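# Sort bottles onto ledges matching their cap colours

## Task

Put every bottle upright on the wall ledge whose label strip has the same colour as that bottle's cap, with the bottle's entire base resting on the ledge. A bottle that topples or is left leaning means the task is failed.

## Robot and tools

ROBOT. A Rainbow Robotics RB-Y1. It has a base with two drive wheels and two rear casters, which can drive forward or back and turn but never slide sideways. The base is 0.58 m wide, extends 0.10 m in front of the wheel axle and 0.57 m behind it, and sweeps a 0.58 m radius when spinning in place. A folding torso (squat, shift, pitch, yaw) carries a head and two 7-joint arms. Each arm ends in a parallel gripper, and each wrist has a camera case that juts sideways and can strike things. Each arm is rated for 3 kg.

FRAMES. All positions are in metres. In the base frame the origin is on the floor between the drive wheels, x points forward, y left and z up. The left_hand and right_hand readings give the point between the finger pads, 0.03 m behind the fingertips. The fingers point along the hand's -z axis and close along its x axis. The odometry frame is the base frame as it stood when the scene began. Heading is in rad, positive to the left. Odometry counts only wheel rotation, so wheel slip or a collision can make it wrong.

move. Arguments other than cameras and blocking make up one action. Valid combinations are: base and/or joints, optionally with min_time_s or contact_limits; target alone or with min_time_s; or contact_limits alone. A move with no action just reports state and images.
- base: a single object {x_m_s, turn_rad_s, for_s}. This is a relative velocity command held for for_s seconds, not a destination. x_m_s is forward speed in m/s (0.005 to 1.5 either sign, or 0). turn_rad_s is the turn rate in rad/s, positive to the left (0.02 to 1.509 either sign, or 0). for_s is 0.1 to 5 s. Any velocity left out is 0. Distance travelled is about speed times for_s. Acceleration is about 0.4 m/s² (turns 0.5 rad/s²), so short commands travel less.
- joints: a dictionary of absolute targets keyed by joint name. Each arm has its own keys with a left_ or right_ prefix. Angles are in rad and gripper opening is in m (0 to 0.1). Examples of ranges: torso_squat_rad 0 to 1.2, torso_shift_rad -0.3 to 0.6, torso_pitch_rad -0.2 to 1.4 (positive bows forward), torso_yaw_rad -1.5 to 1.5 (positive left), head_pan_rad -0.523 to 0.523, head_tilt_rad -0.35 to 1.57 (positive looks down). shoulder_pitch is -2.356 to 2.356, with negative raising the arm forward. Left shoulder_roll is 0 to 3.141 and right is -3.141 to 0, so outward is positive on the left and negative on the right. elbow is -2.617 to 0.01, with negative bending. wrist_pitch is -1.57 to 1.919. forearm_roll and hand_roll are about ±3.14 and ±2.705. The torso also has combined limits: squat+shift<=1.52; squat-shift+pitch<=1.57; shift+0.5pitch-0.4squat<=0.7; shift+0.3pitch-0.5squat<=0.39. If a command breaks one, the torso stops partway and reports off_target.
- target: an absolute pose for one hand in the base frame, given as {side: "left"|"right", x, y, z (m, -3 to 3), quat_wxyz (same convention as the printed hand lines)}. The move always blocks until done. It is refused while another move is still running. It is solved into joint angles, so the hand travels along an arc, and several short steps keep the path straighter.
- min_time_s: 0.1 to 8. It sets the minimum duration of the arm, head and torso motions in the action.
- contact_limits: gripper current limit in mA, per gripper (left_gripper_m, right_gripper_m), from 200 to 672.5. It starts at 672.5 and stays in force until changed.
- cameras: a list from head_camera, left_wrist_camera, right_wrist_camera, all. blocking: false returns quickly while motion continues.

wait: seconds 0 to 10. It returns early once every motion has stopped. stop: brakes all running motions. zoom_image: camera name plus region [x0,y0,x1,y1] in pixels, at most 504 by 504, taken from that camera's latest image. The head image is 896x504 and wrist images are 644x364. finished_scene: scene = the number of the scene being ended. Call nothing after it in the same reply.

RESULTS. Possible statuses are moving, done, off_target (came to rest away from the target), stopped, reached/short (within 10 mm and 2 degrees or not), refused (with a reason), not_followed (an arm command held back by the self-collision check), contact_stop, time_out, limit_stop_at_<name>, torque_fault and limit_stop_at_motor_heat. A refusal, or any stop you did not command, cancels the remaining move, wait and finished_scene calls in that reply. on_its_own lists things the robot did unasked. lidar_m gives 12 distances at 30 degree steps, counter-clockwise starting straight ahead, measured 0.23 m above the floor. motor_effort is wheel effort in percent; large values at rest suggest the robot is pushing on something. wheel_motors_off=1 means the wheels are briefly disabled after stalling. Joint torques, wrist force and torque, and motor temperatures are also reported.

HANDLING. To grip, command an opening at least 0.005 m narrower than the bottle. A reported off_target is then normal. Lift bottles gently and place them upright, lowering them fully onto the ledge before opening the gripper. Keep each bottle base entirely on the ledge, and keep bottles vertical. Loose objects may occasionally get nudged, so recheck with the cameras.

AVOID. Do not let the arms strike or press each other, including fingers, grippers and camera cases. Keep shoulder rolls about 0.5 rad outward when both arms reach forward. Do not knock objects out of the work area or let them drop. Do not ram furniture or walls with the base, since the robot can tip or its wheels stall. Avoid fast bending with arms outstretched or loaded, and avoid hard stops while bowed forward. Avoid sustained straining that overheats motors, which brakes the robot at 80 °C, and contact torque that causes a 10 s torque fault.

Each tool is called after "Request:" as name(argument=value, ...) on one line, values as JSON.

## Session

Request:
move(joints={"head_pan_rad": 0.0, "head_tilt_rad": 0.2}, cameras=["head_camera"])

Scene clock: 0.73 s.
Joint torques (N m): left_arm=[-2.44 1.33 -0.81 -1.56 -0.14 -0.61 0.1] | right_arm=[-1.38 -1.63 0.27 0.55 -0.03 -0.2 0]
External joint torques (N m): left_arm=[-0.17 0.9 -0.84 -0.16 -0.15 0 0.11] | right_arm=[0.11 -0.11 0.33 0.56 -0.05 0.12 0]
Motor temperatures (°C): left_arm=[34 38 32 38 34 42 39] | right_arm=[33 35 34 34 35 33 43]
Wrist force (N): left_arm=[-0.6 1.1 -5.0] | right_arm=[1.9 -1.2 -5.2]
Wrist torque (N m): left_arm=[-0.23 0.03 -0.03] | right_arm=[0.11 -0.06 -0.17]
Wrist force, peak (N): left_arm=[-0.7 1.2 -5.2] | right_arm=[2.9 -1.5 -6.1]
move: done
base_odometry: x=+0.000 y=+0.000 heading=+0.000
lidar_m: 2.14 2.15 3.00 2.97 2.80 2.07 1.67 1.75 2.46 2.87 2.87 2.89
base_status: not commanded
joint_positions: torso_squat_rad=+0.350 torso_shift_rad=+0.000 torso_pitch_rad=+0.000 torso_yaw_rad=+0.000 left_shoulder_pitch_rad=+0.030 left_shoulder_roll_rad=+0.006 left_shoulder_yaw_rad=+0.025 left_elbow_rad=-0.263 left_forearm_roll_rad=-0.030 left_wrist_pitch_rad=-0.019 left_hand_roll_rad=+0.030 left_gripper_m=+0.100 right_shoulder_pitch_rad=-0.002 right_shoulder_roll_rad=-0.038 right_shoulder_yaw_rad=+0.026 right_elbow_rad=-0.118 right_forearm_roll_rad=-0.036 right_wrist_pitch_rad=-0.015 right_hand_roll_rad=+0.033 right_gripper_m=+0.100 head_pan_rad=+0.000 head_tilt_rad=+0.200
joint_status: all done
wheel_motors_off: 0
motor_effort: left_wheel=+1(2) right_wheel=-1(2)
chest: x=-0.2280 y=-0.0002 z=+1.2475 quat_wxyz=(+1.000, +0.000, +0.000, +0.000)
left_hand: x=-0.1174 y=+0.2290 z=+0.5716 quat_wxyz=(+0.992, +0.006, -0.127, +0.017)
right_hand: x=-0.1661 y=-0.2472 z=+0.5655 quat_wxyz=(+0.998, -0.018, -0.067, +0.013)
head_camera: T_world_to_cam=[[-0.03133, -0.99932, 0.01935, -0.03006], [-0.16275, -0.014, -0.98657, 1.45311], [0.98617, -0.03406, -0.1622, 0.38096]] pos_world=[-0.14014, 0.00327, 1.49596]

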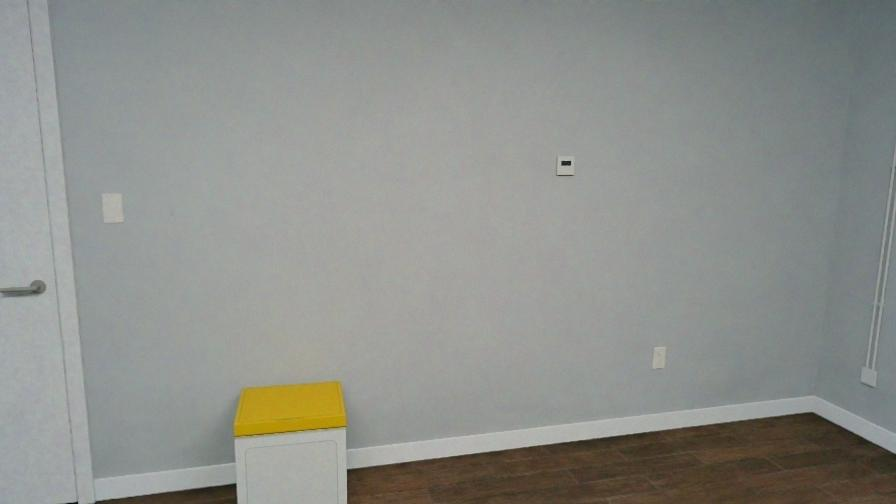

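Request:
move(joints={"head_pan_rad": 0.523, "head_tilt_rad": 0.15}, cameras=["head_camera"])

Request:
move(joints={"head_pan_rad": -0.523, "head_tilt_rad": 0.15}, cameras=["head_camera"])

Scene clock: 3.03 s.
Joint torques (N m): left_arm=[-2.63 1.44 -0.67 -1.46 -0.13 -0.59 0.29] | right_arm=[-0.9 -1.58 0.1 0.47 0.21 -0.29 -0.02]
External joint torques (N m): left_arm=[-0.36 1.01 -0.7 -0.06 -0.14 0.03 0.3] | right_arm=[0.59 -0.05 0.16 0.48 0.18 0.03 -0.03]
Wrist force (N): left_arm=[-0.5 1.3 -5.0] | right_arm=[2.1 -1.6 -5.0]
Wrist torque (N m): left_arm=[-0.27 0.05 -0.03] | right_arm=[0.18 -0.02 -0.19]
Wrist force, peak (N): left_arm=[-0.6 1.2 -5.4] | right_arm=[2.7 -1.1 -6.0]
move: done
base_odometry: x=+0.000 y=+0.000 heading=+0.000
lidar_m: 2.14 2.15 3.00 2.97 2.80 2.07 1.67 1.75 2.45 2.87 2.87 2.89
base_status: not commanded
joint_positions: torso_squat_rad=+0.350 torso_shift_rad=+0.000 torso_pitch_rad=+0.000 torso_yaw_rad=+0.000 left_shoulder_pitch_rad=+0.030 left_shoulder_roll_rad=+0.006 left_shoulder_yaw_rad=+0.025 left_elbow_rad=-0.263 left_forearm_roll_rad=-0.030 left_wrist_pitch_rad=-0.019 left_hand_roll_rad=+0.030 left_gripper_m=+0.100 right_shoulder_pitch_rad=-0.002 right_shoulder_roll_rad=-0.038 right_shoulder_yaw_rad=+0.026 right_elbow_rad=-0.118 right_forearm_roll_rad=-0.036 right_wrist_pitch_rad=-0.015 right_hand_roll_rad=+0.033 right_gripper_m=+0.100 head_pan_rad=+0.523 head_tilt_rad=+0.150
joint_status: all done
wheel_motors_off: 0
motor_effort: left_wheel=+1(2) right_wheel=-1(2)
chest: x=-0.2280 y=-0.0002 z=+1.2475 quat_wxyz=(+1.000, +0.000, +0.000, +0.000)
left_hand: x=-0.1174 y=+0.2290 z=+0.5716 quat_wxyz=(+0.992, +0.006, -0.127, +0.017)
right_hand: x=-0.1661 y=-0.2472 z=+0.5655 quat_wxyz=(+0.998, -0.018, -0.067, +0.013)
head_camera: T_world_to_cam=[[0.47111, -0.88189, 0.01791, 0.07563], [-0.09079, -0.06868, -0.9935, 1.47791], [0.87739, 0.46642, -0.11242, 0.28665]] pos_world=[-0.15295, 0.0345, 1.49917]

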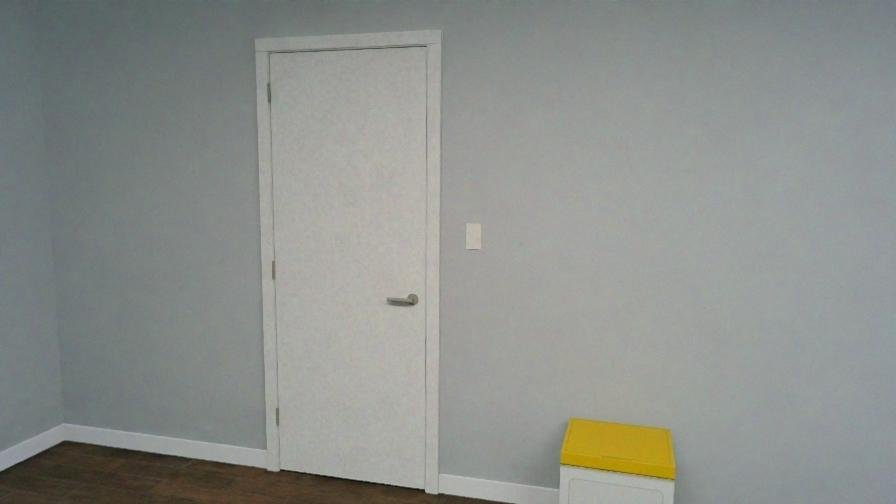

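Scene clock: 4.40 s.
Joint torques (N m): left_arm=[-2.15 1.24 -0.39 -1.58 -0.19 -0.7 0.16] | right_arm=[-1.31 -1.4 0.34 0.6 0.04 -0.31 -0.05]
External joint torques (N m): left_arm=[0.12 0.81 -0.42 -0.18 -0.19 -0.09 0.17] | right_arm=[0.18 0.12 0.4 0.61 0.01 0.01 -0.05]
Wrist force (N): left_arm=[-0.5 1.1 -4.9] | right_arm=[1.6 -1.6 -5.1]
Wrist torque (N m): left_arm=[-0.22 0.04 -0.04] | right_arm=[0.17 -0.08 -0.18]
Wrist force, peak (N): left_arm=[-0.9 1.3 -5.4] | right_arm=[3.0 -1.7 -5.8]
move: done
base_odometry: x=+0.000 y=+0.000 heading=+0.000
lidar_m: 2.14 2.15 2.99 2.97 2.79 2.06 1.67 1.75 2.46 2.87 2.88 2.89
base_status: not commanded
joint_positions: torso_squat_rad=+0.350 torso_shift_rad=+0.000 torso_pitch_rad=+0.000 torso_yaw_rad=+0.000 left_shoulder_pitch_rad=+0.030 left_shoulder_roll_rad=+0.006 left_shoulder_yaw_rad=+0.025 left_elbow_rad=-0.263 left_forearm_roll_rad=-0.030 left_wrist_pitch_rad=-0.019 left_hand_roll_rad=+0.030 left_gripper_m=+0.100 right_shoulder_pitch_rad=-0.002 right_shoulder_roll_rad=-0.038 right_shoulder_yaw_rad=+0.026 right_elbow_rad=-0.118 right_forearm_roll_rad=-0.036 right_wrist_pitch_rad=-0.015 right_hand_roll_rad=+0.033 right_gripper_m=+0.100 head_pan_rad=-0.522 head_tilt_rad=+0.150
joint_status: all done
wheel_motors_off: 0
motor_effort: left_wheel=+2(2) right_wheel=-1(2)
chest: x=-0.2280 y=-0.0002 z=+1.2475 quat_wxyz=(+1.000, +0.000, +0.000, +0.000)
left_hand: x=-0.1174 y=+0.2290 z=+0.5716 quat_wxyz=(+0.992, +0.006, -0.127, +0.017)
right_hand: x=-0.1661 y=-0.2472 z=+0.5655 quat_wxyz=(+0.998, -0.018, -0.067, +0.013)
head_camera: T_world_to_cam=[[-0.52626, -0.85014, 0.01787, -0.12973], [-0.10555, 0.04446, -0.99342, 1.47474], [0.84375, -0.52468, -0.11313, 0.28038]] pos_world=[-0.14919, -0.02874, 1.49907]

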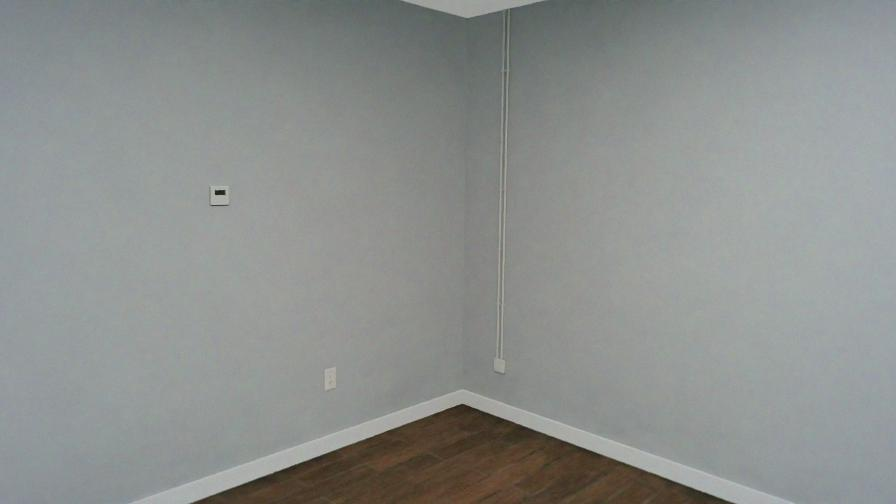

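Request:
move(base={"turn_rad_s": 1.2, "for_s": 2.6}, joints={"head_pan_rad": 0.523, "head_tilt_rad": 0.1}, blocking=false, cameras=[])

Request:
wait(seconds=1.3, cameras=["head_camera"])

Scene clock: 9.20 s.
Joint torques (N m): left_arm=[-2.41 1.51 -0.43 -1.5 -0.11 -0.65 0.26] | right_arm=[-0.87 -1.99 0.54 0.46 -0.2 0.02 0.01]
External joint torques (N m): left_arm=[-0.14 1.08 -0.46 -0.09 -0.11 -0.03 0.27] | right_arm=[0.62 -0.47 0.61 0.47 -0.23 0.34 0]
Wrist force (N): left_arm=[-0.6 1.0 -5.2] | right_arm=[2.6 -1.3 -5.2]
Wrist torque (N m): left_arm=[-0.23 0.03 -0.04] | right_arm=[0.14 0.07 -0.16]
Wrist force, peak (N): left_arm=[-0.7 1.2 -5.4] | right_arm=[2.7 -1.7 -5.9]
move: moving
base_odometry: x=+0.000 y=+0.000 heading=+0.065
lidar_m: 2.13 2.57 3.16 2.96 2.80 2.07 1.67 1.75 2.56 2.87 2.89 2.81
base_status: moving
joint_positions: torso_squat_rad=+0.350 torso_shift_rad=+0.000 torso_pitch_rad=+0.000 torso_yaw_rad=+0.000 left_shoulder_pitch_rad=+0.030 left_shoulder_roll_rad=+0.006 left_shoulder_yaw_rad=+0.025 left_elbow_rad=-0.263 left_forearm_roll_rad=-0.030 left_wrist_pitch_rad=-0.019 left_hand_roll_rad=+0.030 left_gripper_m=+0.100 right_shoulder_pitch_rad=-0.002 right_shoulder_roll_rad=-0.038 right_shoulder_yaw_rad=+0.026 right_elbow_rad=-0.118 right_forearm_roll_rad=-0.036 right_wrist_pitch_rad=-0.015 right_hand_roll_rad=+0.033 right_gripper_m=+0.100 head_pan_rad=-0.033 head_tilt_rad=+0.100
joint_status: head_pan_rad moving; head_tilt_rad moving
wheel_motors_off: 0
motor_effort: left_wheel=-22(26) right_wheel=+15(19)
chest: x=-0.2280 y=-0.0002 z=+1.2475 quat_wxyz=(+1.000, +0.000, +0.000, +0.000)
left_hand: x=-0.1174 y=+0.2290 z=+0.5716 quat_wxyz=(+0.992, +0.005, -0.127, +0.017)
right_hand: x=-0.1661 y=-0.2472 z=+0.5655 quat_wxyz=(+0.998, -0.018, -0.067, +0.013)

Scene clock: 10.50 s.
Joint torques (N m): left_arm=[-2.67 1.12 -0.81 -1.73 -0.18 -0.71 0.19] | right_arm=[-0.93 -1.51 0.21 0.29 -0.08 -0.12 -0.11]
External joint torques (N m): left_arm=[-0.4 0.69 -0.84 -0.33 -0.19 -0.1 0.2] | right_arm=[0.56 0.02 0.28 0.3 -0.11 0.2 -0.11]
Wrist force (N): left_arm=[-0.4 1.2 -5.0] | right_arm=[2.2 -1.5 -5.7]
Wrist torque (N m): left_arm=[-0.23 0.06 -0.04] | right_arm=[0.17 0.02 -0.18]
Wrist force, peak (N): left_arm=[-0.6 1.3 -5.3] | right_arm=[2.4 -1.5 -6.6]
earlier move: moving
base_odometry: x=+0.000 y=+0.000 heading=+0.822
lidar_m: 2.66 3.02 2.97 2.29 1.80 1.67 2.19 2.93 2.87 3.04 2.61 2.14
base_status: moving
joint_positions: torso_squat_rad=+0.350 torso_shift_rad=+0.000 torso_pitch_rad=+0.000 torso_yaw_rad=+0.000 left_shoulder_pitch_rad=+0.030 left_shoulder_roll_rad=+0.006 left_shoulder_yaw_rad=+0.025 left_elbow_rad=-0.263 left_forearm_roll_rad=-0.030 left_wrist_pitch_rad=-0.019 left_hand_roll_rad=+0.030 left_gripper_m=+0.100 right_shoulder_pitch_rad=-0.002 right_shoulder_roll_rad=-0.038 right_shoulder_yaw_rad=+0.026 right_elbow_rad=-0.118 right_forearm_roll_rad=-0.036 right_wrist_pitch_rad=-0.015 right_hand_roll_rad=+0.033 right_gripper_m=+0.100 head_pan_rad=+0.523 head_tilt_rad=+0.100
joint_status: all done
wheel_motors_off: 0
motor_effort: left_wheel=-11(26) right_wheel=+24(24)
chest: x=-0.2280 y=-0.0002 z=+1.2475 quat_wxyz=(+1.000, +0.000, +0.000, +0.000)
left_hand: x=-0.1174 y=+0.2290 z=+0.5716 quat_wxyz=(+0.992, +0.005, -0.127, +0.017)
right_hand: x=-0.1661 y=-0.2472 z=+0.5655 quat_wxyz=(+0.998, -0.018, -0.067, +0.013)
wait: 1.30 s; no rest
head_camera: T_world_to_cam=[[0.47035, -0.88233, 0.01623, 0.07797], [-0.04769, -0.04378, -0.9979, 1.49318], [0.88119, 0.46859, -0.06267, 0.21539]] pos_world=[-0.15526, 0.03323, 1.50228]

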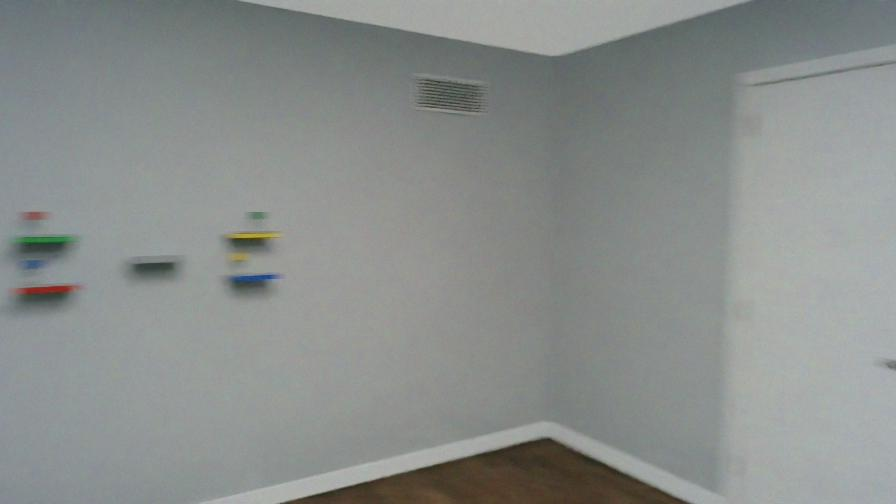

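Request:
stop(cameras=[])

Scene clock: 13.07 s.
Joint torques (N m): left_arm=[-2.97 1.64 -0.5 -1.55 -0.15 -0.61 0.25] | right_arm=[-1.14 -1.28 0.54 0.31 -0.17 -0.29 0.06]
External joint torques (N m): left_arm=[-0.7 1.21 -0.53 -0.15 -0.16 0.01 0.27] | right_arm=[0.35 0.24 0.6 0.32 -0.19 0.04 0.05]
Motor temperatures (°C): left_arm=[34 38 32 38 34 42 39] | right_arm=[33 35 34 34 35 33 43]
Wrist force (N): left_arm=[-0.6 1.3 -5.0] | right_arm=[2.3 -1.2 -6.2]
Wrist torque (N m): left_arm=[-0.25 0.03 -0.03] | right_arm=[0.11 -0.03 -0.25]
Wrist force, peak (N): left_arm=[-0.7 1.5 -5.2] | right_arm=[2.3 -1.3 -6.6]
earlier move: stopped
base_odometry: x=+0.000 y=+0.000 heading=+2.254
lidar_m: 2.80 1.79 1.66 1.74 2.71 2.86 2.91 2.72 2.15 2.60 3.16 2.97
base_status: stopped (sent for 2.6 of 2.6 s)
joint_positions: torso_squat_rad=+0.350 torso_shift_rad=+0.000 torso_pitch_rad=+0.000 torso_yaw_rad=+0.000 left_shoulder_pitch_rad=+0.030 left_shoulder_roll_rad=+0.006 left_shoulder_yaw_rad=+0.025 left_elbow_rad=-0.263 left_forearm_roll_rad=-0.030 left_wrist_pitch_rad=-0.019 left_hand_roll_rad=+0.030 left_gripper_m=+0.100 right_shoulder_pitch_rad=-0.002 right_shoulder_roll_rad=-0.038 right_shoulder_yaw_rad=+0.026 right_elbow_rad=-0.118 right_forearm_roll_rad=-0.036 right_wrist_pitch_rad=-0.015 right_hand_roll_rad=+0.033 right_gripper_m=+0.100 head_pan_rad=+0.523 head_tilt_rad=+0.100
joint_status: all done
wheel_motors_off: 0
motor_effort: left_wheel=+1(26) right_wheel=+3(28)
chest: x=-0.2281 y=-0.0002 z=+1.2475 quat_wxyz=(+1.000, +0.000, +0.000, +0.000) (m; base frame)
left_hand: x=-0.1175 y=+0.2289 z=+0.5716 quat_wxyz=(+0.992, +0.005, -0.127, +0.017) (m; base frame)
right_hand: x=-0.1661 y=-0.2473 z=+0.5655 quat_wxyz=(+0.998, -0.018, -0.067, +0.013) (m; base frame)
pictures: none
No camera images: "cameras" was empty.

Request:
move(joints={"head_pan_rad": -0.45, "head_tilt_rad": 0.2}, cameras=["head_camera"])

Request:
zoom_image(camera="head_camera", region=[300, 100, 700, 300])

Scene clock: 14.63 s.
Joint torques (N m): left_arm=[-3.23 1.45 -0.45 -1.68 -0.1 -0.74 0.31] | right_arm=[-1.27 -0.99 0.25 0.5 0 -0.3 -0.07]
External joint torques (N m): left_arm=[-0.96 1.02 -0.48 -0.28 -0.1 -0.13 0.33] | right_arm=[0.23 0.53 0.31 0.52 -0.03 0.02 -0.08]
Wrist force (N): left_arm=[-0.8 1.3 -4.9] | right_arm=[2.0 -1.7 -6.0]
Wrist torque (N m): left_arm=[-0.24 0.02 -0.03] | right_arm=[0.17 0.00 -0.16]
Wrist force, peak (N): left_arm=[-0.6 1.0 -5.4] | right_arm=[2.7 -1.1 -6.4]
move: done
base_odometry: x=+0.000 y=+0.000 heading=+2.254
lidar_m: 2.80 1.79 1.67 1.74 2.71 2.87 2.92 2.73 2.15 2.61 3.16 2.98
base_status: not commanded
joint_positions: torso_squat_rad=+0.350 torso_shift_rad=+0.000 torso_pitch_rad=+0.000 torso_yaw_rad=+0.000 left_shoulder_pitch_rad=+0.030 left_shoulder_roll_rad=+0.006 left_shoulder_yaw_rad=+0.025 left_elbow_rad=-0.263 left_forearm_roll_rad=-0.030 left_wrist_pitch_rad=-0.019 left_hand_roll_rad=+0.030 left_gripper_m=+0.100 right_shoulder_pitch_rad=-0.002 right_shoulder_roll_rad=-0.038 right_shoulder_yaw_rad=+0.026 right_elbow_rad=-0.118 right_forearm_roll_rad=-0.036 right_wrist_pitch_rad=-0.015 right_hand_roll_rad=+0.033 right_gripper_m=+0.100 head_pan_rad=-0.450 head_tilt_rad=+0.200
joint_status: all done
wheel_motors_off: 0
motor_effort: left_wheel=+1(1) right_wheel=+3(4)
chest: x=-0.2281 y=-0.0002 z=+1.2475 quat_wxyz=(+1.000, +0.000, +0.000, +0.000)
left_hand: x=-0.1175 y=+0.2289 z=+0.5716 quat_wxyz=(+0.992, +0.005, -0.127, +0.017)
right_hand: x=-0.1661 y=-0.2473 z=+0.5655 quat_wxyz=(+0.998, -0.018, -0.067, +0.013)
head_camera: T_world_to_cam=[[-0.46283, -0.88623, 0.01939, -0.11895], [-0.15284, 0.05824, -0.98653, 1.45503], [0.87317, -0.45956, -0.16241, 0.35791]] pos_world=[-0.14519, -0.02568, 1.49586]

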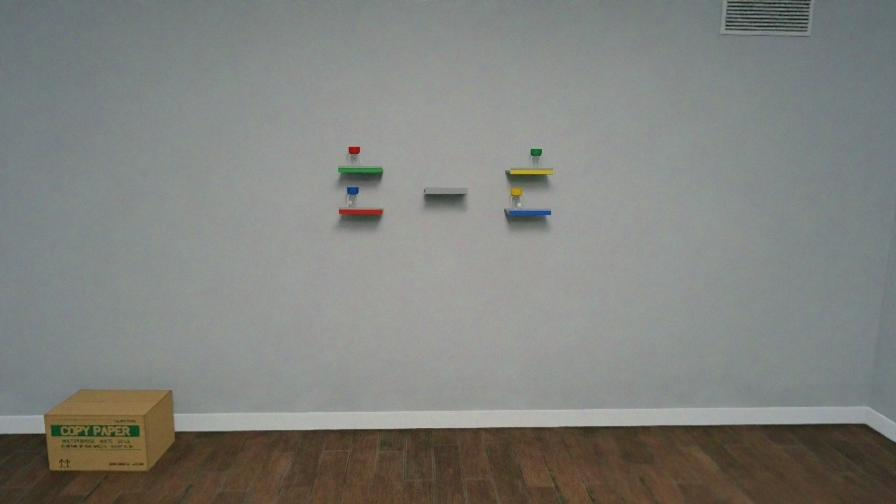

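Scaled by 1.260 from the camera's image (finer frame: 1280x720).

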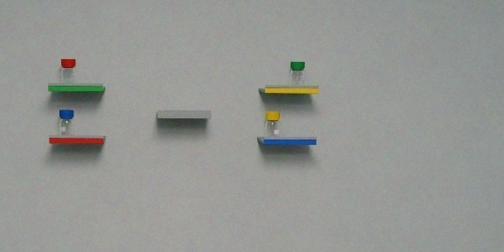

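Request:
move(base={"turn_rad_s": -0.8, "for_s": 1.0333}, joints={"head_pan_rad": 0.0, "head_tilt_rad": 0.25}, cameras=[])

Request:
move(base={"x_m_s": 0.8, "for_s": 2.4667}, joints={"left_shoulder_pitch_rad": -0.867, "left_shoulder_roll_rad": 0.385, "left_shoulder_yaw_rad": -0.851, "left_elbow_rad": -1.599, "left_forearm_roll_rad": -0.542, "left_wrist_pitch_rad": 1.130, "left_hand_roll_rad": -0.242, "right_shoulder_pitch_rad": 0.25, "right_shoulder_roll_rad": -0.12, "right_elbow_rad": -0.3}, min_time_s=2.5, contact_limits={"left_gripper_m": 450, "right_gripper_m": 450}, cameras=["head_camera", "left_wrist_camera"])

Scene clock: 22.20 s.
Joint torques (N m): left_arm=[-2.48 1.47 -0.66 -1.56 -0.22 -0.77 0.15] | right_arm=[-1.01 -1.35 -0.05 0.28 0.04 -0.29 0.1]
External joint torques (N m): left_arm=[-0.21 1.05 -0.69 -0.16 -0.23 -0.16 0.17] | right_arm=[0.48 0.18 0.01 0.3 0.02 0.03 0.1]
Wrist force (N): left_arm=[-0.7 1.1 -5.2] | right_arm=[1.8 -0.9 -5.2]
Wrist torque (N m): left_arm=[-0.22 0.02 -0.03] | right_arm=[0.04 0.02 -0.15]
Wrist force, peak (N): left_arm=[-0.7 1.1 -5.4] | right_arm=[2.5 -1.6 -6.4]
move: done
base_odometry: x=+0.000 y=+0.000 heading=+1.721
lidar_m: 2.97 2.80 1.79 1.68 1.74 2.70 2.86 2.92 2.74 2.15 2.60 3.17
base_status: done (sent for 1.03 of 1.03 s)
joint_positions: torso_squat_rad=+0.350 torso_shift_rad=+0.000 torso_pitch_rad=+0.000 torso_yaw_rad=+0.000 left_shoulder_pitch_rad=+0.030 left_shoulder_roll_rad=+0.006 left_shoulder_yaw_rad=+0.025 left_elbow_rad=-0.263 left_forearm_roll_rad=-0.030 left_wrist_pitch_rad=-0.019 left_hand_roll_rad=+0.030 left_gripper_m=+0.100 right_shoulder_pitch_rad=-0.002 right_shoulder_roll_rad=-0.038 right_shoulder_yaw_rad=+0.026 right_elbow_rad=-0.118 right_forearm_roll_rad=-0.036 right_wrist_pitch_rad=-0.015 right_hand_roll_rad=+0.033 right_gripper_m=+0.100 head_pan_rad=+0.000 head_tilt_rad=+0.250
joint_status: all done
wheel_motors_off: 0
motor_effort: left_wheel=+3(20) right_wheel=-2(21)
chest: x=-0.2281 y=-0.0002 z=+1.2475 quat_wxyz=(+1.000, +0.000, +0.000, +0.000)
left_hand: x=-0.1174 y=+0.2289 z=+0.5716 quat_wxyz=(+0.992, +0.005, -0.127, +0.017)
right_hand: x=-0.1661 y=-0.2472 z=+0.5655 quat_wxyz=(+0.998, -0.018, -0.067, +0.013)

Scene clock: 26.83 s.
Joint torques (N m): left_arm=[-20.84 4.18 7.09 -7.24 -1.58 -0.62 0.04] | right_arm=[4.73 -5.14 0.31 1.11 0.05 -0.09 0.05]
External joint torques (N m): left_arm=[-0.45 1.27 -1.74 -0.79 0.15 -0.14 0.03] | right_arm=[1.25 -1.11 0.85 0.51 0.05 0.12 0.05]
Wrist force (N): left_arm=[1.2 -4.9 1.0] | right_arm=[2.8 -1.1 -6.0]
Wrist torque (N m): left_arm=[0.17 0.15 0.03] | right_arm=[0.19 0.04 -0.15]
Wrist force, peak (N): left_arm=[1.0 -5.6 0.8] | right_arm=[3.6 -1.5 -5.9]
move: done
base_odometry: x=-0.295 y=+1.951 heading=+1.721
lidar_m: 1.01 1.04 1.33 1.82 1.92 2.62 4.82 3.75 2.53 2.37 1.61 1.09
base_status: done (sent for 2.47 of 2.47 s)
joint_positions: torso_squat_rad=+0.350 torso_shift_rad=+0.000 torso_pitch_rad=+0.000 torso_yaw_rad=+0.000 left_shoulder_pitch_rad=-0.867 left_shoulder_roll_rad=+0.385 left_shoulder_yaw_rad=-0.851 left_elbow_rad=-1.599 left_forearm_roll_rad=-0.542 left_wrist_pitch_rad=+1.130 left_hand_roll_rad=-0.242 left_gripper_m=+0.100 right_shoulder_pitch_rad=+0.250 right_shoulder_roll_rad=-0.120 right_shoulder_yaw_rad=+0.026 right_elbow_rad=-0.300 right_forearm_roll_rad=-0.036 right_wrist_pitch_rad=-0.015 right_hand_roll_rad=+0.033 right_gripper_m=+0.100 head_pan_rad=+0.000 head_tilt_rad=+0.250
joint_status: all done
wheel_motors_off: 0
motor_effort: left_wheel=-2(38) right_wheel=-1(29)
contact_limits: left_gripper_m 450 mA; right_gripper_m 450 mA
chest: x=-0.2280 y=-0.0002 z=+1.2475 quat_wxyz=(+1.000, +0.000, +0.000, +0.000)
left_hand: x=+0.3598 y=+0.0449 z=+1.2063 quat_wxyz=(+0.500, +0.500, -0.500, -0.501)
right_hand: x=-0.2643 y=-0.3103 z=+0.5700 quat_wxyz=(+0.997, -0.060, -0.037, -0.015)
head_camera: T_world_to_cam=[[-0.03023, -0.99933, 0.02086, -0.03193], [-0.21187, -0.01399, -0.9772, 1.42937], [0.97683, -0.03396, -0.2113, 0.4501]] pos_world=[-0.1378, 0.00337, 1.49255]
left_wrist_camera: T_world_to_cam=[[-0.03757, -0.99928, -0.00581, 0.06434], [-0.46792, 0.02272, -0.88348, 1.26031], [0.88297, -0.03047, -0.46843, 0.32301]] pos_world=[0.30693, 0.0455, 1.26514]

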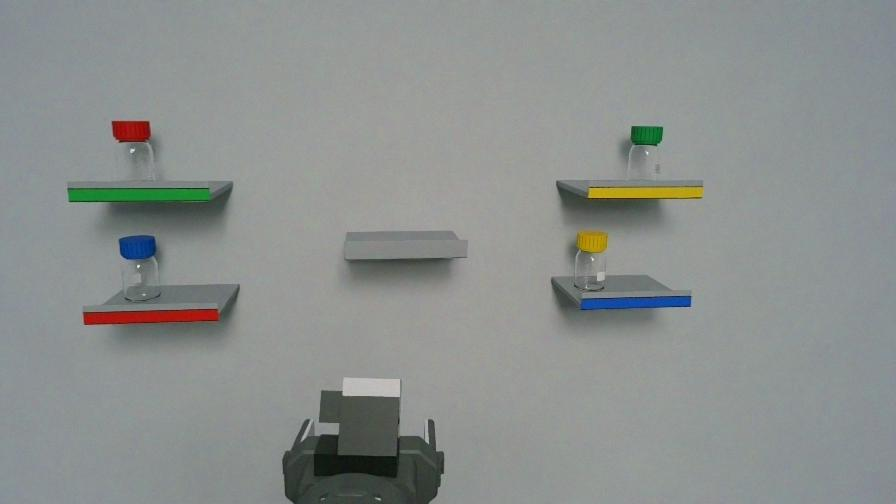

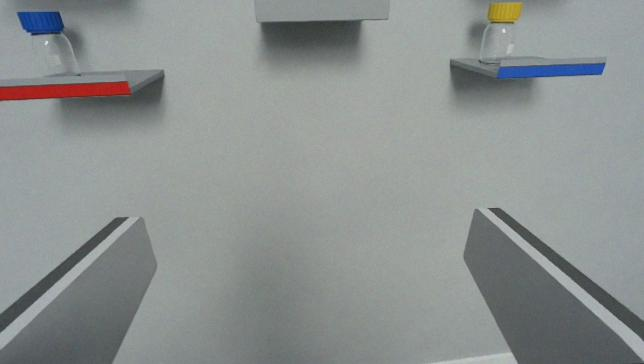

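Request:
zoom_image(camera="head_camera", region=[50, 100, 300, 340])

Request:
zoom_image(camera="head_camera", region=[320, 100, 720, 340])

Scaled by 2.016 from the camera's image (finer frame: 1280x720).

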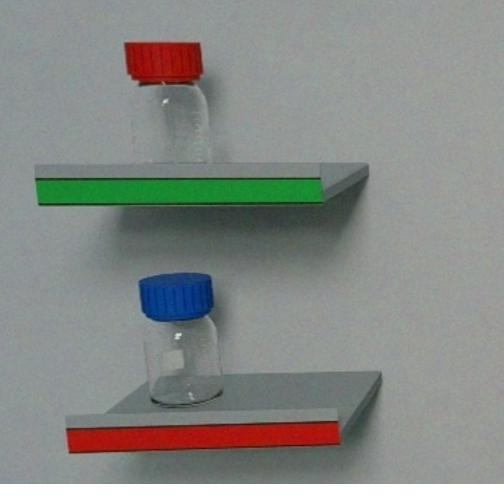

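Scaled by 1.260 from the camera's image (finer frame: 1280x720).

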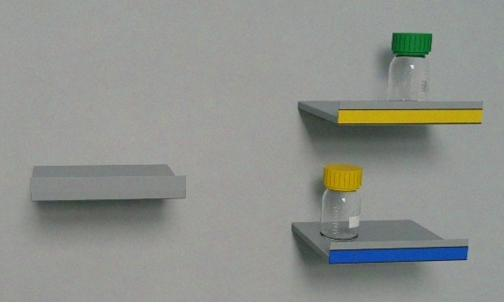

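Request:
move(base={"turn_rad_s": 0.8, "for_s": 0.9667}, joints={"torso_squat_rad": 0.195, "head_tilt_rad": 0.35}, cameras=["head_camera", "left_wrist_camera"])

Scene clock: 38.77 s.
Joint torques (N m): left_arm=[-21.06 4.02 7.04 -7.21 -1.56 -0.68 0.15] | right_arm=[4.57 -4.06 0.21 1.15 0 -0.23 -0.1]
External joint torques (N m): left_arm=[-0.67 1.11 -1.79 -0.76 0.17 -0.2 0.14] | right_arm=[1.09 -0.03 0.74 0.55 -0.01 -0.02 -0.11]
Wrist force (N): left_arm=[0.9 -5.2 0.6] | right_arm=[2.7 -1.0 -5.3]
Wrist torque (N m): left_arm=[0.20 0.10 0.02] | right_arm=[0.14 0.08 -0.19]
Wrist force, peak (N): left_arm=[0.8 -5.6 0.9] | right_arm=[3.6 -0.7 -5.9]
move: done
base_odometry: x=-0.295 y=+1.951 heading=+2.188
lidar_m: 1.03 1.27 1.54 1.92 2.63 4.82 4.06 2.59 2.37 1.74 1.12 1.02
base_status: done (sent for 0.97 of 0.97 s)
joint_positions: torso_squat_rad=+0.195 torso_shift_rad=+0.000 torso_pitch_rad=+0.000 torso_yaw_rad=+0.000 left_shoulder_pitch_rad=-0.867 left_shoulder_roll_rad=+0.385 left_shoulder_yaw_rad=-0.851 left_elbow_rad=-1.599 left_forearm_roll_rad=-0.542 left_wrist_pitch_rad=+1.130 left_hand_roll_rad=-0.242 left_gripper_m=+0.100 right_shoulder_pitch_rad=+0.250 right_shoulder_roll_rad=-0.120 right_shoulder_yaw_rad=+0.026 right_elbow_rad=-0.300 right_forearm_roll_rad=-0.036 right_wrist_pitch_rad=-0.015 right_hand_roll_rad=+0.033 right_gripper_m=+0.100 head_pan_rad=+0.000 head_tilt_rad=+0.350
joint_status: all done
wheel_motors_off: 0
motor_effort: left_wheel=+0(28) right_wheel=+3(19)
contact_limits: left_gripper_m 450 mA; right_gripper_m 450 mA
chest: x=-0.2280 y=-0.0002 z=+1.2767 quat_wxyz=(+1.000, +0.000, +0.000, +0.000)
left_hand: x=+0.3598 y=+0.0449 z=+1.2354 quat_wxyz=(+0.500, +0.500, -0.500, -0.501)
right_hand: x=-0.2644 y=-0.3105 z=+0.5992 quat_wxyz=(+0.997, -0.061, -0.037, -0.015)
head_camera: T_world_to_cam=[[-0.028, -0.99933, 0.02378, -0.03649], [-0.30841, -0.01399, -0.95115, 1.39951], [0.95084, -0.03396, -0.30781, 0.59349]] pos_world=[-0.13372, 0.00327, 1.51469]
left_wrist_camera: T_world_to_cam=[[-0.03752, -0.99928, -0.00594, 0.06467], [-0.46792, 0.02282, -0.88348, 1.28601], [0.88298, -0.03037, -0.46843, 0.33664]] pos_world=[0.30693, 0.0455, 1.29424]

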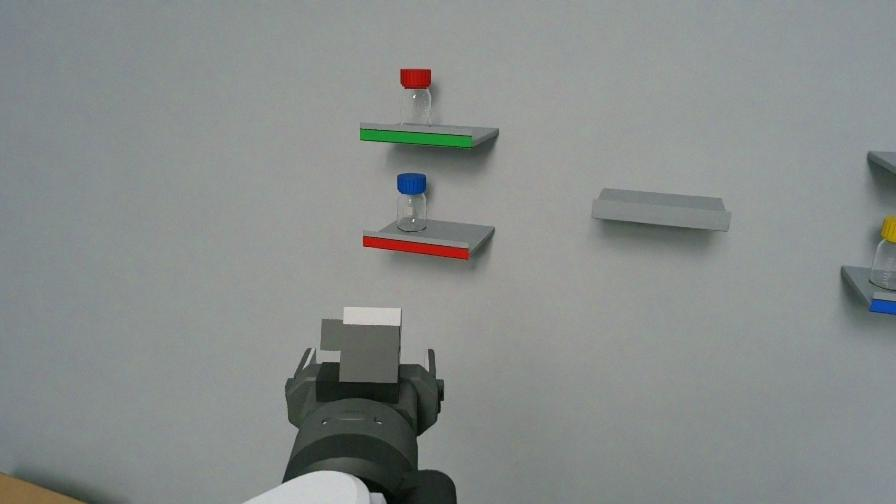

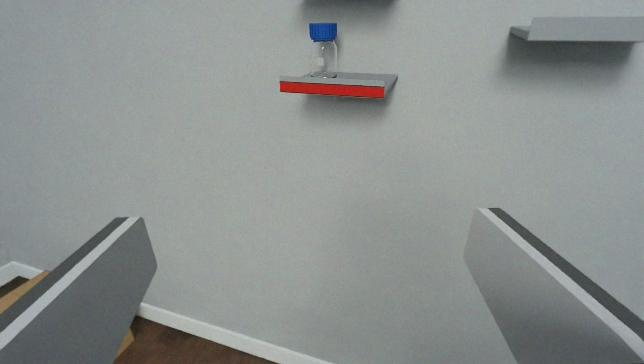

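Request:
move(base={"x_m_s": 0.45, "for_s": 0.9667}, cameras=["left_wrist_camera"])

Scene clock: 41.70 s.
Joint torques (N m): left_arm=[-20.74 3.87 7.13 -6.88 -1.66 -0.61 0.04] | right_arm=[4.11 -4.8 -0.22 1.22 -0.06 -0.24 0.07]
External joint torques (N m): left_arm=[-0.35 0.96 -1.7 -0.42 0.07 -0.13 0.03] | right_arm=[0.63 -0.77 0.32 0.62 -0.07 -0.03 0.07]
Wrist force (N): left_arm=[0.9 -5.2 1.0] | right_arm=[3.4 -0.3 -5.2]
Wrist torque (N m): left_arm=[0.22 0.11 0.01] | right_arm=[0.06 0.11 -0.20]
Wrist force, peak (N): left_arm=[1.0 -5.6 1.0] | right_arm=[3.7 -1.1 -6.1]
move: done
base_odometry: x=-0.538 y=+2.294 heading=+2.188
lidar_m: 0.63 0.79 1.16 1.87 2.37 5.21 4.31 2.75 2.53 1.08 0.69 0.62
base_status: done (sent for 0.97 of 0.97 s)
joint_positions: torso_squat_rad=+0.195 torso_shift_rad=+0.000 torso_pitch_rad=+0.000 torso_yaw_rad=+0.000 left_shoulder_pitch_rad=-0.867 left_shoulder_roll_rad=+0.385 left_shoulder_yaw_rad=-0.851 left_elbow_rad=-1.599 left_forearm_roll_rad=-0.542 left_wrist_pitch_rad=+1.130 left_hand_roll_rad=-0.242 left_gripper_m=+0.100 right_shoulder_pitch_rad=+0.250 right_shoulder_roll_rad=-0.120 right_shoulder_yaw_rad=+0.026 right_elbow_rad=-0.300 right_forearm_roll_rad=-0.036 right_wrist_pitch_rad=-0.015 right_hand_roll_rad=+0.033 right_gripper_m=+0.100 head_pan_rad=+0.000 head_tilt_rad=+0.350
joint_status: not commanded
wheel_motors_off: 0
motor_effort: left_wheel=+0(32) right_wheel=-2(29)
contact_limits: left_gripper_m 450 mA; right_gripper_m 450 mA
chest: x=-0.2280 y=-0.0002 z=+1.2767 quat_wxyz=(+1.000, +0.000, +0.000, +0.000)
left_hand: x=+0.3597 y=+0.0449 z=+1.2354 quat_wxyz=(+0.500, +0.500, -0.500, -0.501)
right_hand: x=-0.2644 y=-0.3105 z=+0.5992 quat_wxyz=(+0.997, -0.061, -0.037, -0.015)
left_wrist_camera: T_world_to_cam=[[-0.03761, -0.99928, -0.00589, 0.06464], [-0.46791, 0.02282, -0.88348, 1.2861], [0.88297, -0.03047, -0.46843, 0.33669]] pos_world=[0.30693, 0.0455, 1.29434]

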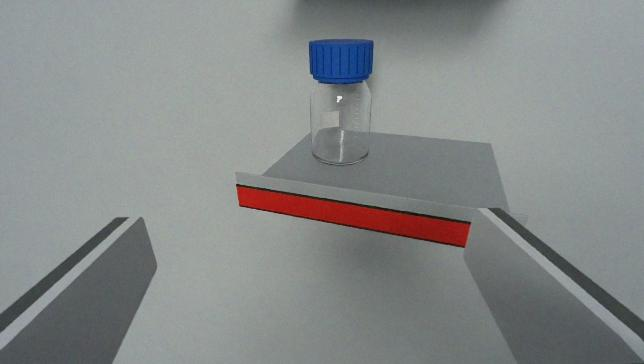

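Request:
move(target={"side": "left", "x": 0.36, "y": 0.0195, "z": 1.236, "quat_wxyz": [0.5, 0.5, -0.5, -0.5]}, min_time_s=0.5, cameras=[])

Request:
move(base={"x_m_s": 0.3, "for_s": 0.7}, cameras=["head_camera", "left_wrist_camera"])

Scene clock: 44.87 s.
Joint torques (N m): left_arm=[-21.77 2.59 6.59 -5.66 -1.82 -0.27 0.42] | right_arm=[4.59 -4.46 0.23 0.88 -0.01 -0.27 0.15]
External joint torques (N m): left_arm=[-1.19 0.32 -1.91 0.87 -0.07 0.2 0.41] | right_arm=[1.11 -0.43 0.76 0.28 -0.01 -0.06 0.15]
Wrist force (N): left_arm=[0.8 -5.4 0.9] | right_arm=[2.9 -0.3 -5.4]
Wrist torque (N m): left_arm=[0.24 0.11 -0.10] | right_arm=[0.03 0.07 -0.20]
Wrist force, peak (N): left_arm=[0.9 -5.8 1.0] | right_arm=[3.3 -0.8 -5.9]
move: done
base_odometry: x=-0.538 y=+2.294 heading=+2.188
lidar_m: 0.63 0.78 1.15 1.87 2.36 5.21 4.30 2.75 2.53 1.08 0.69 0.62
base_status: not commanded
joint_positions: torso_squat_rad=+0.195 torso_shift_rad=+0.000 torso_pitch_rad=+0.000 torso_yaw_rad=+0.000 left_shoulder_pitch_rad=-0.906 left_shoulder_roll_rad=+0.311 left_shoulder_yaw_rad=-0.865 left_elbow_rad=-1.530 left_forearm_roll_rad=-0.566 left_wrist_pitch_rad=+1.149 left_hand_roll_rad=-0.233 left_gripper_m=+0.100 right_shoulder_pitch_rad=+0.250 right_shoulder_roll_rad=-0.120 right_shoulder_yaw_rad=+0.026 right_elbow_rad=-0.300 right_forearm_roll_rad=-0.036 right_wrist_pitch_rad=-0.015 right_hand_roll_rad=+0.033 right_gripper_m=+0.100 head_pan_rad=+0.000 head_tilt_rad=+0.350
joint_status: all done
wheel_motors_off: 0
motor_effort: left_wheel=+1(1) right_wheel=-1(3)
contact_limits: left_gripper_m 450 mA; right_gripper_m 450 mA
chest: x=-0.2280 y=-0.0002 z=+1.2767 quat_wxyz=(+1.000, +0.000, +0.000, +0.000)
left_hand: x=+0.3600 y=+0.0196 z=+1.2363 quat_wxyz=(+0.500, +0.500, -0.500, -0.500)
left_hand_status: reached (checked arc that bows 2 mm and turns the hand up to 0 deg, planned for 0.5 s): 0 mm and 0.0 deg off.
right_hand: x=-0.2644 y=-0.3104 z=+0.5992 quat_wxyz=(+0.997, -0.061, -0.037, -0.015)

Scene clock: 46.63 s.
Joint torques (N m): left_arm=[-21.51 2.89 6.99 -6.48 -1.71 -0.45 0.6] | right_arm=[3.88 -4.68 0 0.87 -0.09 -0.13 -0.03]
External joint torques (N m): left_arm=[-0.94 0.61 -1.51 0.06 0.04 0.02 0.59] | right_arm=[0.39 -0.64 0.53 0.27 -0.1 0.08 -0.03]
Wrist force (N): left_arm=[0.8 -5.2 0.7] | right_arm=[2.3 -2.0 -5.3]
Wrist torque (N m): left_arm=[0.21 0.09 -0.10] | right_arm=[0.24 0.01 -0.14]
Wrist force, peak (N): left_arm=[0.8 -5.6 0.6] | right_arm=[2.9 -0.9 -6.3]
move: done
base_odometry: x=-0.652 y=+2.454 heading=+2.188
lidar_m: 0.45 0.55 1.06 1.89 2.03 5.07 4.44 2.83 2.60 0.77 0.49 0.45
base_status: done (sent for 0.7 of 0.7 s)
joint_positions: torso_squat_rad=+0.195 torso_shift_rad=+0.000 torso_pitch_rad=+0.000 torso_yaw_rad=+0.000 left_shoulder_pitch_rad=-0.906 left_shoulder_roll_rad=+0.311 left_shoulder_yaw_rad=-0.865 left_elbow_rad=-1.530 left_forearm_roll_rad=-0.566 left_wrist_pitch_rad=+1.149 left_hand_roll_rad=-0.233 left_gripper_m=+0.100 right_shoulder_pitch_rad=+0.250 right_shoulder_roll_rad=-0.120 right_shoulder_yaw_rad=+0.026 right_elbow_rad=-0.300 right_forearm_roll_rad=-0.036 right_wrist_pitch_rad=-0.015 right_hand_roll_rad=+0.033 right_gripper_m=+0.100 head_pan_rad=+0.000 head_tilt_rad=+0.350
joint_status: not commanded
wheel_motors_off: 0
motor_effort: left_wheel=+0(27) right_wheel=-5(18)
contact_limits: left_gripper_m 450 mA; right_gripper_m 450 mA
chest: x=-0.2279 y=-0.0002 z=+1.2767 quat_wxyz=(+1.000, +0.000, +0.000, +0.000)
left_hand: x=+0.3600 y=+0.0196 z=+1.2363 quat_wxyz=(+0.500, +0.500, -0.500, -0.500)
right_hand: x=-0.2644 y=-0.3104 z=+0.5992 quat_wxyz=(+0.997, -0.061, -0.037, -0.015)
head_camera: T_world_to_cam=[[-0.02799, -0.99933, 0.02378, -0.03649], [-0.3085, -0.01399, -0.95112, 1.39948], [0.95081, -0.03396, -0.3079, 0.59353]] pos_world=[-0.13362, 0.00327, 1.51469]
left_wrist_camera: T_world_to_cam=[[-0.03611, -0.99934, -0.00481, 0.03751], [-0.46661, 0.02112, -0.88421, 1.28798], [0.88372, -0.02968, -0.46707, 0.33404]] pos_world=[0.30714, 0.0202, 1.29504]

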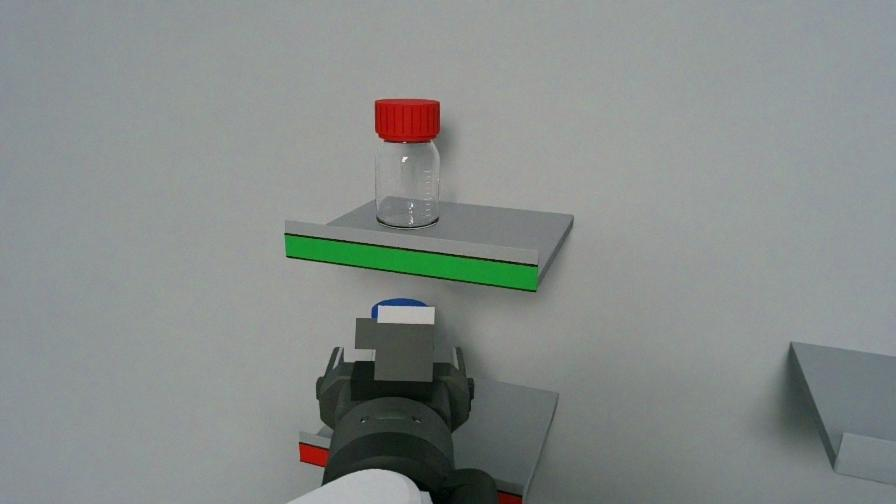

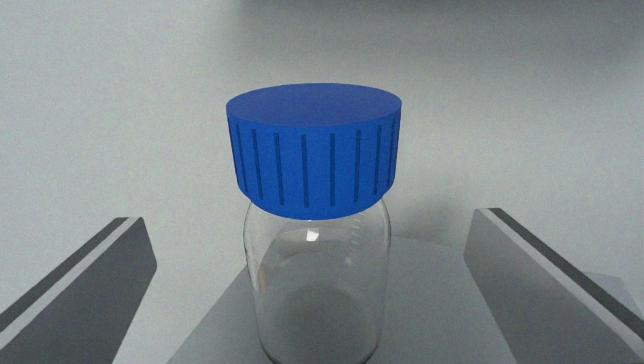

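Request:
move(base={"x_m_s": 0.2, "for_s": 0.2667}, cameras=[])

Request:
move(joints={"left_gripper_m": 0.042}, cameras=["head_camera", "left_wrist_camera"])

Scene clock: 48.40 s.
Joint torques (N m): left_arm=[-20.67 2.71 6.96 -6.6 -1.7 -0.41 0.51] | right_arm=[4.26 -4.63 0.11 1.02 0.02 -0.04 0.04]
External joint torques (N m): left_arm=[-0.09 0.43 -1.54 -0.07 0.05 0.06 0.5] | right_arm=[0.78 -0.6 0.65 0.43 0.02 0.17 0.04]
Wrist force (N): left_arm=[0.8 -5.2 0.6] | right_arm=[2.8 -0.9 -5.3]
Wrist torque (N m): left_arm=[0.21 0.10 -0.10] | right_arm=[0.12 0.08 -0.14]
Wrist force, peak (N): left_arm=[0.8 -5.5 1.0] | right_arm=[3.1 -0.3 -5.7]
move: done
base_odometry: x=-0.668 y=+2.477 heading=+2.188
lidar_m: 0.43 0.52 1.05 1.89 2.02 5.04 4.45 2.84 2.62 0.72 0.46 0.42
base_status: done (sent for 0.27 of 0.27 s)
joint_positions: torso_squat_rad=+0.195 torso_shift_rad=+0.000 torso_pitch_rad=+0.000 torso_yaw_rad=+0.000 left_shoulder_pitch_rad=-0.907 left_shoulder_roll_rad=+0.311 left_shoulder_yaw_rad=-0.865 left_elbow_rad=-1.529 left_forearm_roll_rad=-0.566 left_wrist_pitch_rad=+1.149 left_hand_roll_rad=-0.233 left_gripper_m=+0.100 right_shoulder_pitch_rad=+0.250 right_shoulder_roll_rad=-0.120 right_shoulder_yaw_rad=+0.026 right_elbow_rad=-0.300 right_forearm_roll_rad=-0.036 right_wrist_pitch_rad=-0.015 right_hand_roll_rad=+0.033 right_gripper_m=+0.100 head_pan_rad=+0.000 head_tilt_rad=+0.350
joint_status: not commanded
wheel_motors_off: 0
motor_effort: left_wheel=+0(26) right_wheel=-2(18)
contact_limits: left_gripper_m 450 mA; right_gripper_m 450 mA
chest: x=-0.2280 y=-0.0002 z=+1.2767 quat_wxyz=(+1.000, +0.000, +0.000, +0.000)
left_hand: x=+0.3600 y=+0.0196 z=+1.2363 quat_wxyz=(+0.500, +0.500, -0.500, -0.500)
right_hand: x=-0.2644 y=-0.3104 z=+0.5992 quat_wxyz=(+0.997, -0.061, -0.037, -0.015)

Scene clock: 49.57 s.
Joint torques (N m): left_arm=[-20.91 2.85 6.95 -6.65 -1.65 -0.37 0.52] | right_arm=[3.86 -4.78 0.51 1.16 -0.1 -0.14 0.02]
External joint torques (N m): left_arm=[-0.34 0.58 -1.55 -0.11 0.1 0.1 0.51] | right_arm=[0.38 -0.74 1.04 0.57 -0.1 0.07 0.01]
Wrist force (N): left_arm=[1.2 -4.9 1.1] | right_arm=[2.2 -1.0 -6.0]
Wrist torque (N m): left_arm=[0.19 0.08 -0.10] | right_arm=[0.17 -0.03 -0.18]
Wrist force, peak (N): left_arm=[1.2 -6.0 0.9] | right_arm=[2.5 -0.7 -6.0]
move: off_target
base_odometry: x=-0.668 y=+2.477 heading=+2.188
lidar_m: 0.42 0.52 1.05 1.89 2.01 5.04 4.46 2.85 2.61 0.73 0.46 0.42
base_status: not commanded
joint_positions: torso_squat_rad=+0.195 torso_shift_rad=+0.000 torso_pitch_rad=+0.000 torso_yaw_rad=+0.000 left_shoulder_pitch_rad=-0.907 left_shoulder_roll_rad=+0.311 left_shoulder_yaw_rad=-0.865 left_elbow_rad=-1.529 left_forearm_roll_rad=-0.566 left_wrist_pitch_rad=+1.149 left_hand_roll_rad=-0.233 left_gripper_m=+0.055 right_shoulder_pitch_rad=+0.250 right_shoulder_roll_rad=-0.120 right_shoulder_yaw_rad=+0.026 right_elbow_rad=-0.300 right_forearm_roll_rad=-0.036 right_wrist_pitch_rad=-0.015 right_hand_roll_rad=+0.033 right_gripper_m=+0.100 head_pan_rad=+0.000 head_tilt_rad=+0.350
joint_status: left_gripper_m off_target (ended at +0.055, target +0.042)
wheel_motors_off: 0
motor_effort: left_wheel=+0(0) right_wheel=-2(3)
contact_limits: left_gripper_m 450 mA; right_gripper_m 450 mA
chest: x=-0.2280 y=-0.0002 z=+1.2767 quat_wxyz=(+1.000, +0.000, +0.000, +0.000)
left_hand: x=+0.3600 y=+0.0196 z=+1.2363 quat_wxyz=(+0.500, +0.500, -0.500, -0.500)
right_hand: x=-0.2644 y=-0.3104 z=+0.5992 quat_wxyz=(+0.997, -0.061, -0.037, -0.015)
head_camera: T_world_to_cam=[[-0.028, -0.99933, 0.02378, -0.03649], [-0.30841, -0.014, -0.95115, 1.39954], [0.95084, -0.03396, -0.30781, 0.5934]] pos_world=[-0.13362, 0.00327, 1.51469]
left_wrist_camera: T_world_to_cam=[[-0.03602, -0.99934, -0.00486, 0.03754], [-0.46662, 0.02112, -0.88421, 1.28797], [0.88373, -0.02958, -0.46707, 0.33404]] pos_world=[0.30714, 0.0202, 1.29504]

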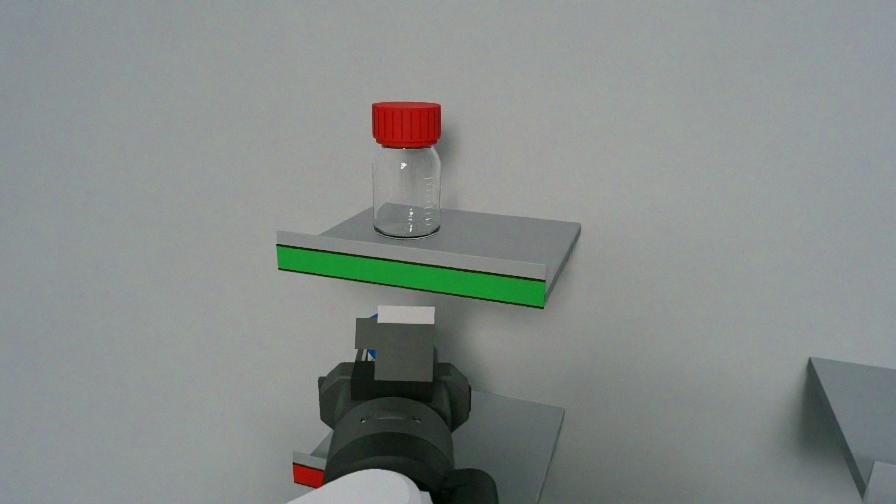

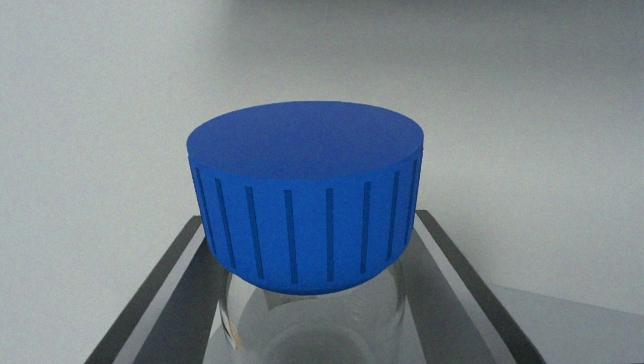

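Request:
move(target={"side": "left", "x": 0.36, "y": 0.0195, "z": 1.263, "quat_wxyz": [0.5, 0.5, -0.5, -0.5]}, min_time_s=0.5, cameras=["head_camera"])

Request:
zoom_image(camera="head_camera", region=[250, 220, 600, 504])

Scene clock: 51.60 s.
Joint torques (N m): left_arm=[-30.56 5.79 13.89 -10.36 -4.47 -1.2 0.1] | right_arm=[3.58 -4.16 0.24 0.94 -0.16 -0.02 0.22]
External joint torques (N m): left_arm=[-9.82 3.15 5.22 -4.05 -2.73 -0.62 0.08] | right_arm=[0.09 -0.12 0.78 0.34 -0.16 0.19 0.22]
Wrist force (N): left_arm=[2.8 -24.9 1.0] | right_arm=[2.6 -0.6 -5.8]
Wrist torque (N m): left_arm=[1.29 0.25 0.06] | right_arm=[0.06 0.01 -0.18]
Wrist force, peak (N): left_arm=[2.9 -28.9 3.5] | right_arm=[3.0 -0.6 -6.4]
move: done
base_odometry: x=-0.668 y=+2.477 heading=+2.188
lidar_m: 0.42 0.53 1.05 1.89 2.02 5.04 4.46 2.85 2.61 0.72 0.46 0.41
base_status: not commanded
joint_positions: torso_squat_rad=+0.195 torso_shift_rad=+0.000 torso_pitch_rad=+0.000 torso_yaw_rad=+0.000 left_shoulder_pitch_rad=-0.941 left_shoulder_roll_rad=+0.321 left_shoulder_yaw_rad=-0.836 left_elbow_rad=-1.569 left_forearm_roll_rad=-0.511 left_wrist_pitch_rad=+1.180 left_hand_roll_rad=-0.292 left_gripper_m=+0.055 right_shoulder_pitch_rad=+0.250 right_shoulder_roll_rad=-0.120 right_shoulder_yaw_rad=+0.026 right_elbow_rad=-0.300 right_forearm_roll_rad=-0.036 right_wrist_pitch_rad=-0.015 right_hand_roll_rad=+0.033 right_gripper_m=+0.100 head_pan_rad=+0.000 head_tilt_rad=+0.350
joint_status: all done
wheel_motors_off: 0
motor_effort: left_wheel=+0(1) right_wheel=-2(3)
contact_limits: left_gripper_m 450 mA; right_gripper_m 450 mA
chest: x=-0.2278 y=-0.0002 z=+1.2767 quat_wxyz=(+1.000, +0.000, +0.000, +0.000)
left_hand: x=+0.3597 y=+0.0190 z=+1.2605 quat_wxyz=(+0.499, +0.500, -0.500, -0.500)
left_hand_status: reached (checked arc that bows 1 mm and turns the hand up to 0 deg, planned for 0.5 s): 3 mm and 0.1 deg off.
right_hand: x=-0.2644 y=-0.3104 z=+0.5992 quat_wxyz=(+0.997, -0.061, -0.036, -0.015)
head_camera: T_world_to_cam=[[-0.02799, -0.99933, 0.02379, -0.03649], [-0.30871, -0.01399, -0.95105, 1.39941], [0.95074, -0.03396, -0.30811, 0.59365]] pos_world=[-0.13342, 0.00327, 1.51469]

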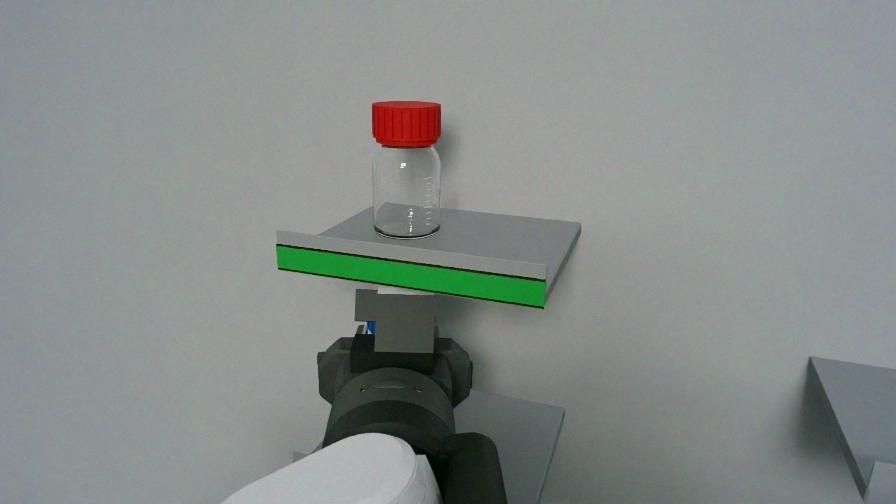

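Scaled by 1.440 from the camera's image (finer frame: 1280x720).

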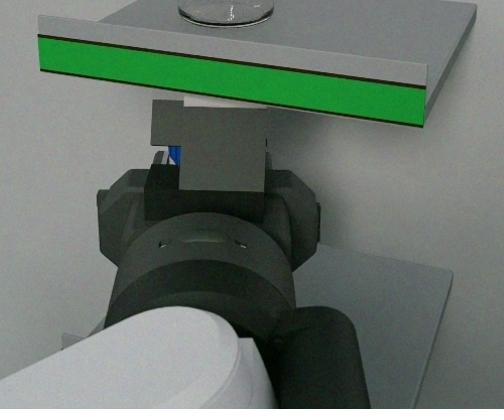

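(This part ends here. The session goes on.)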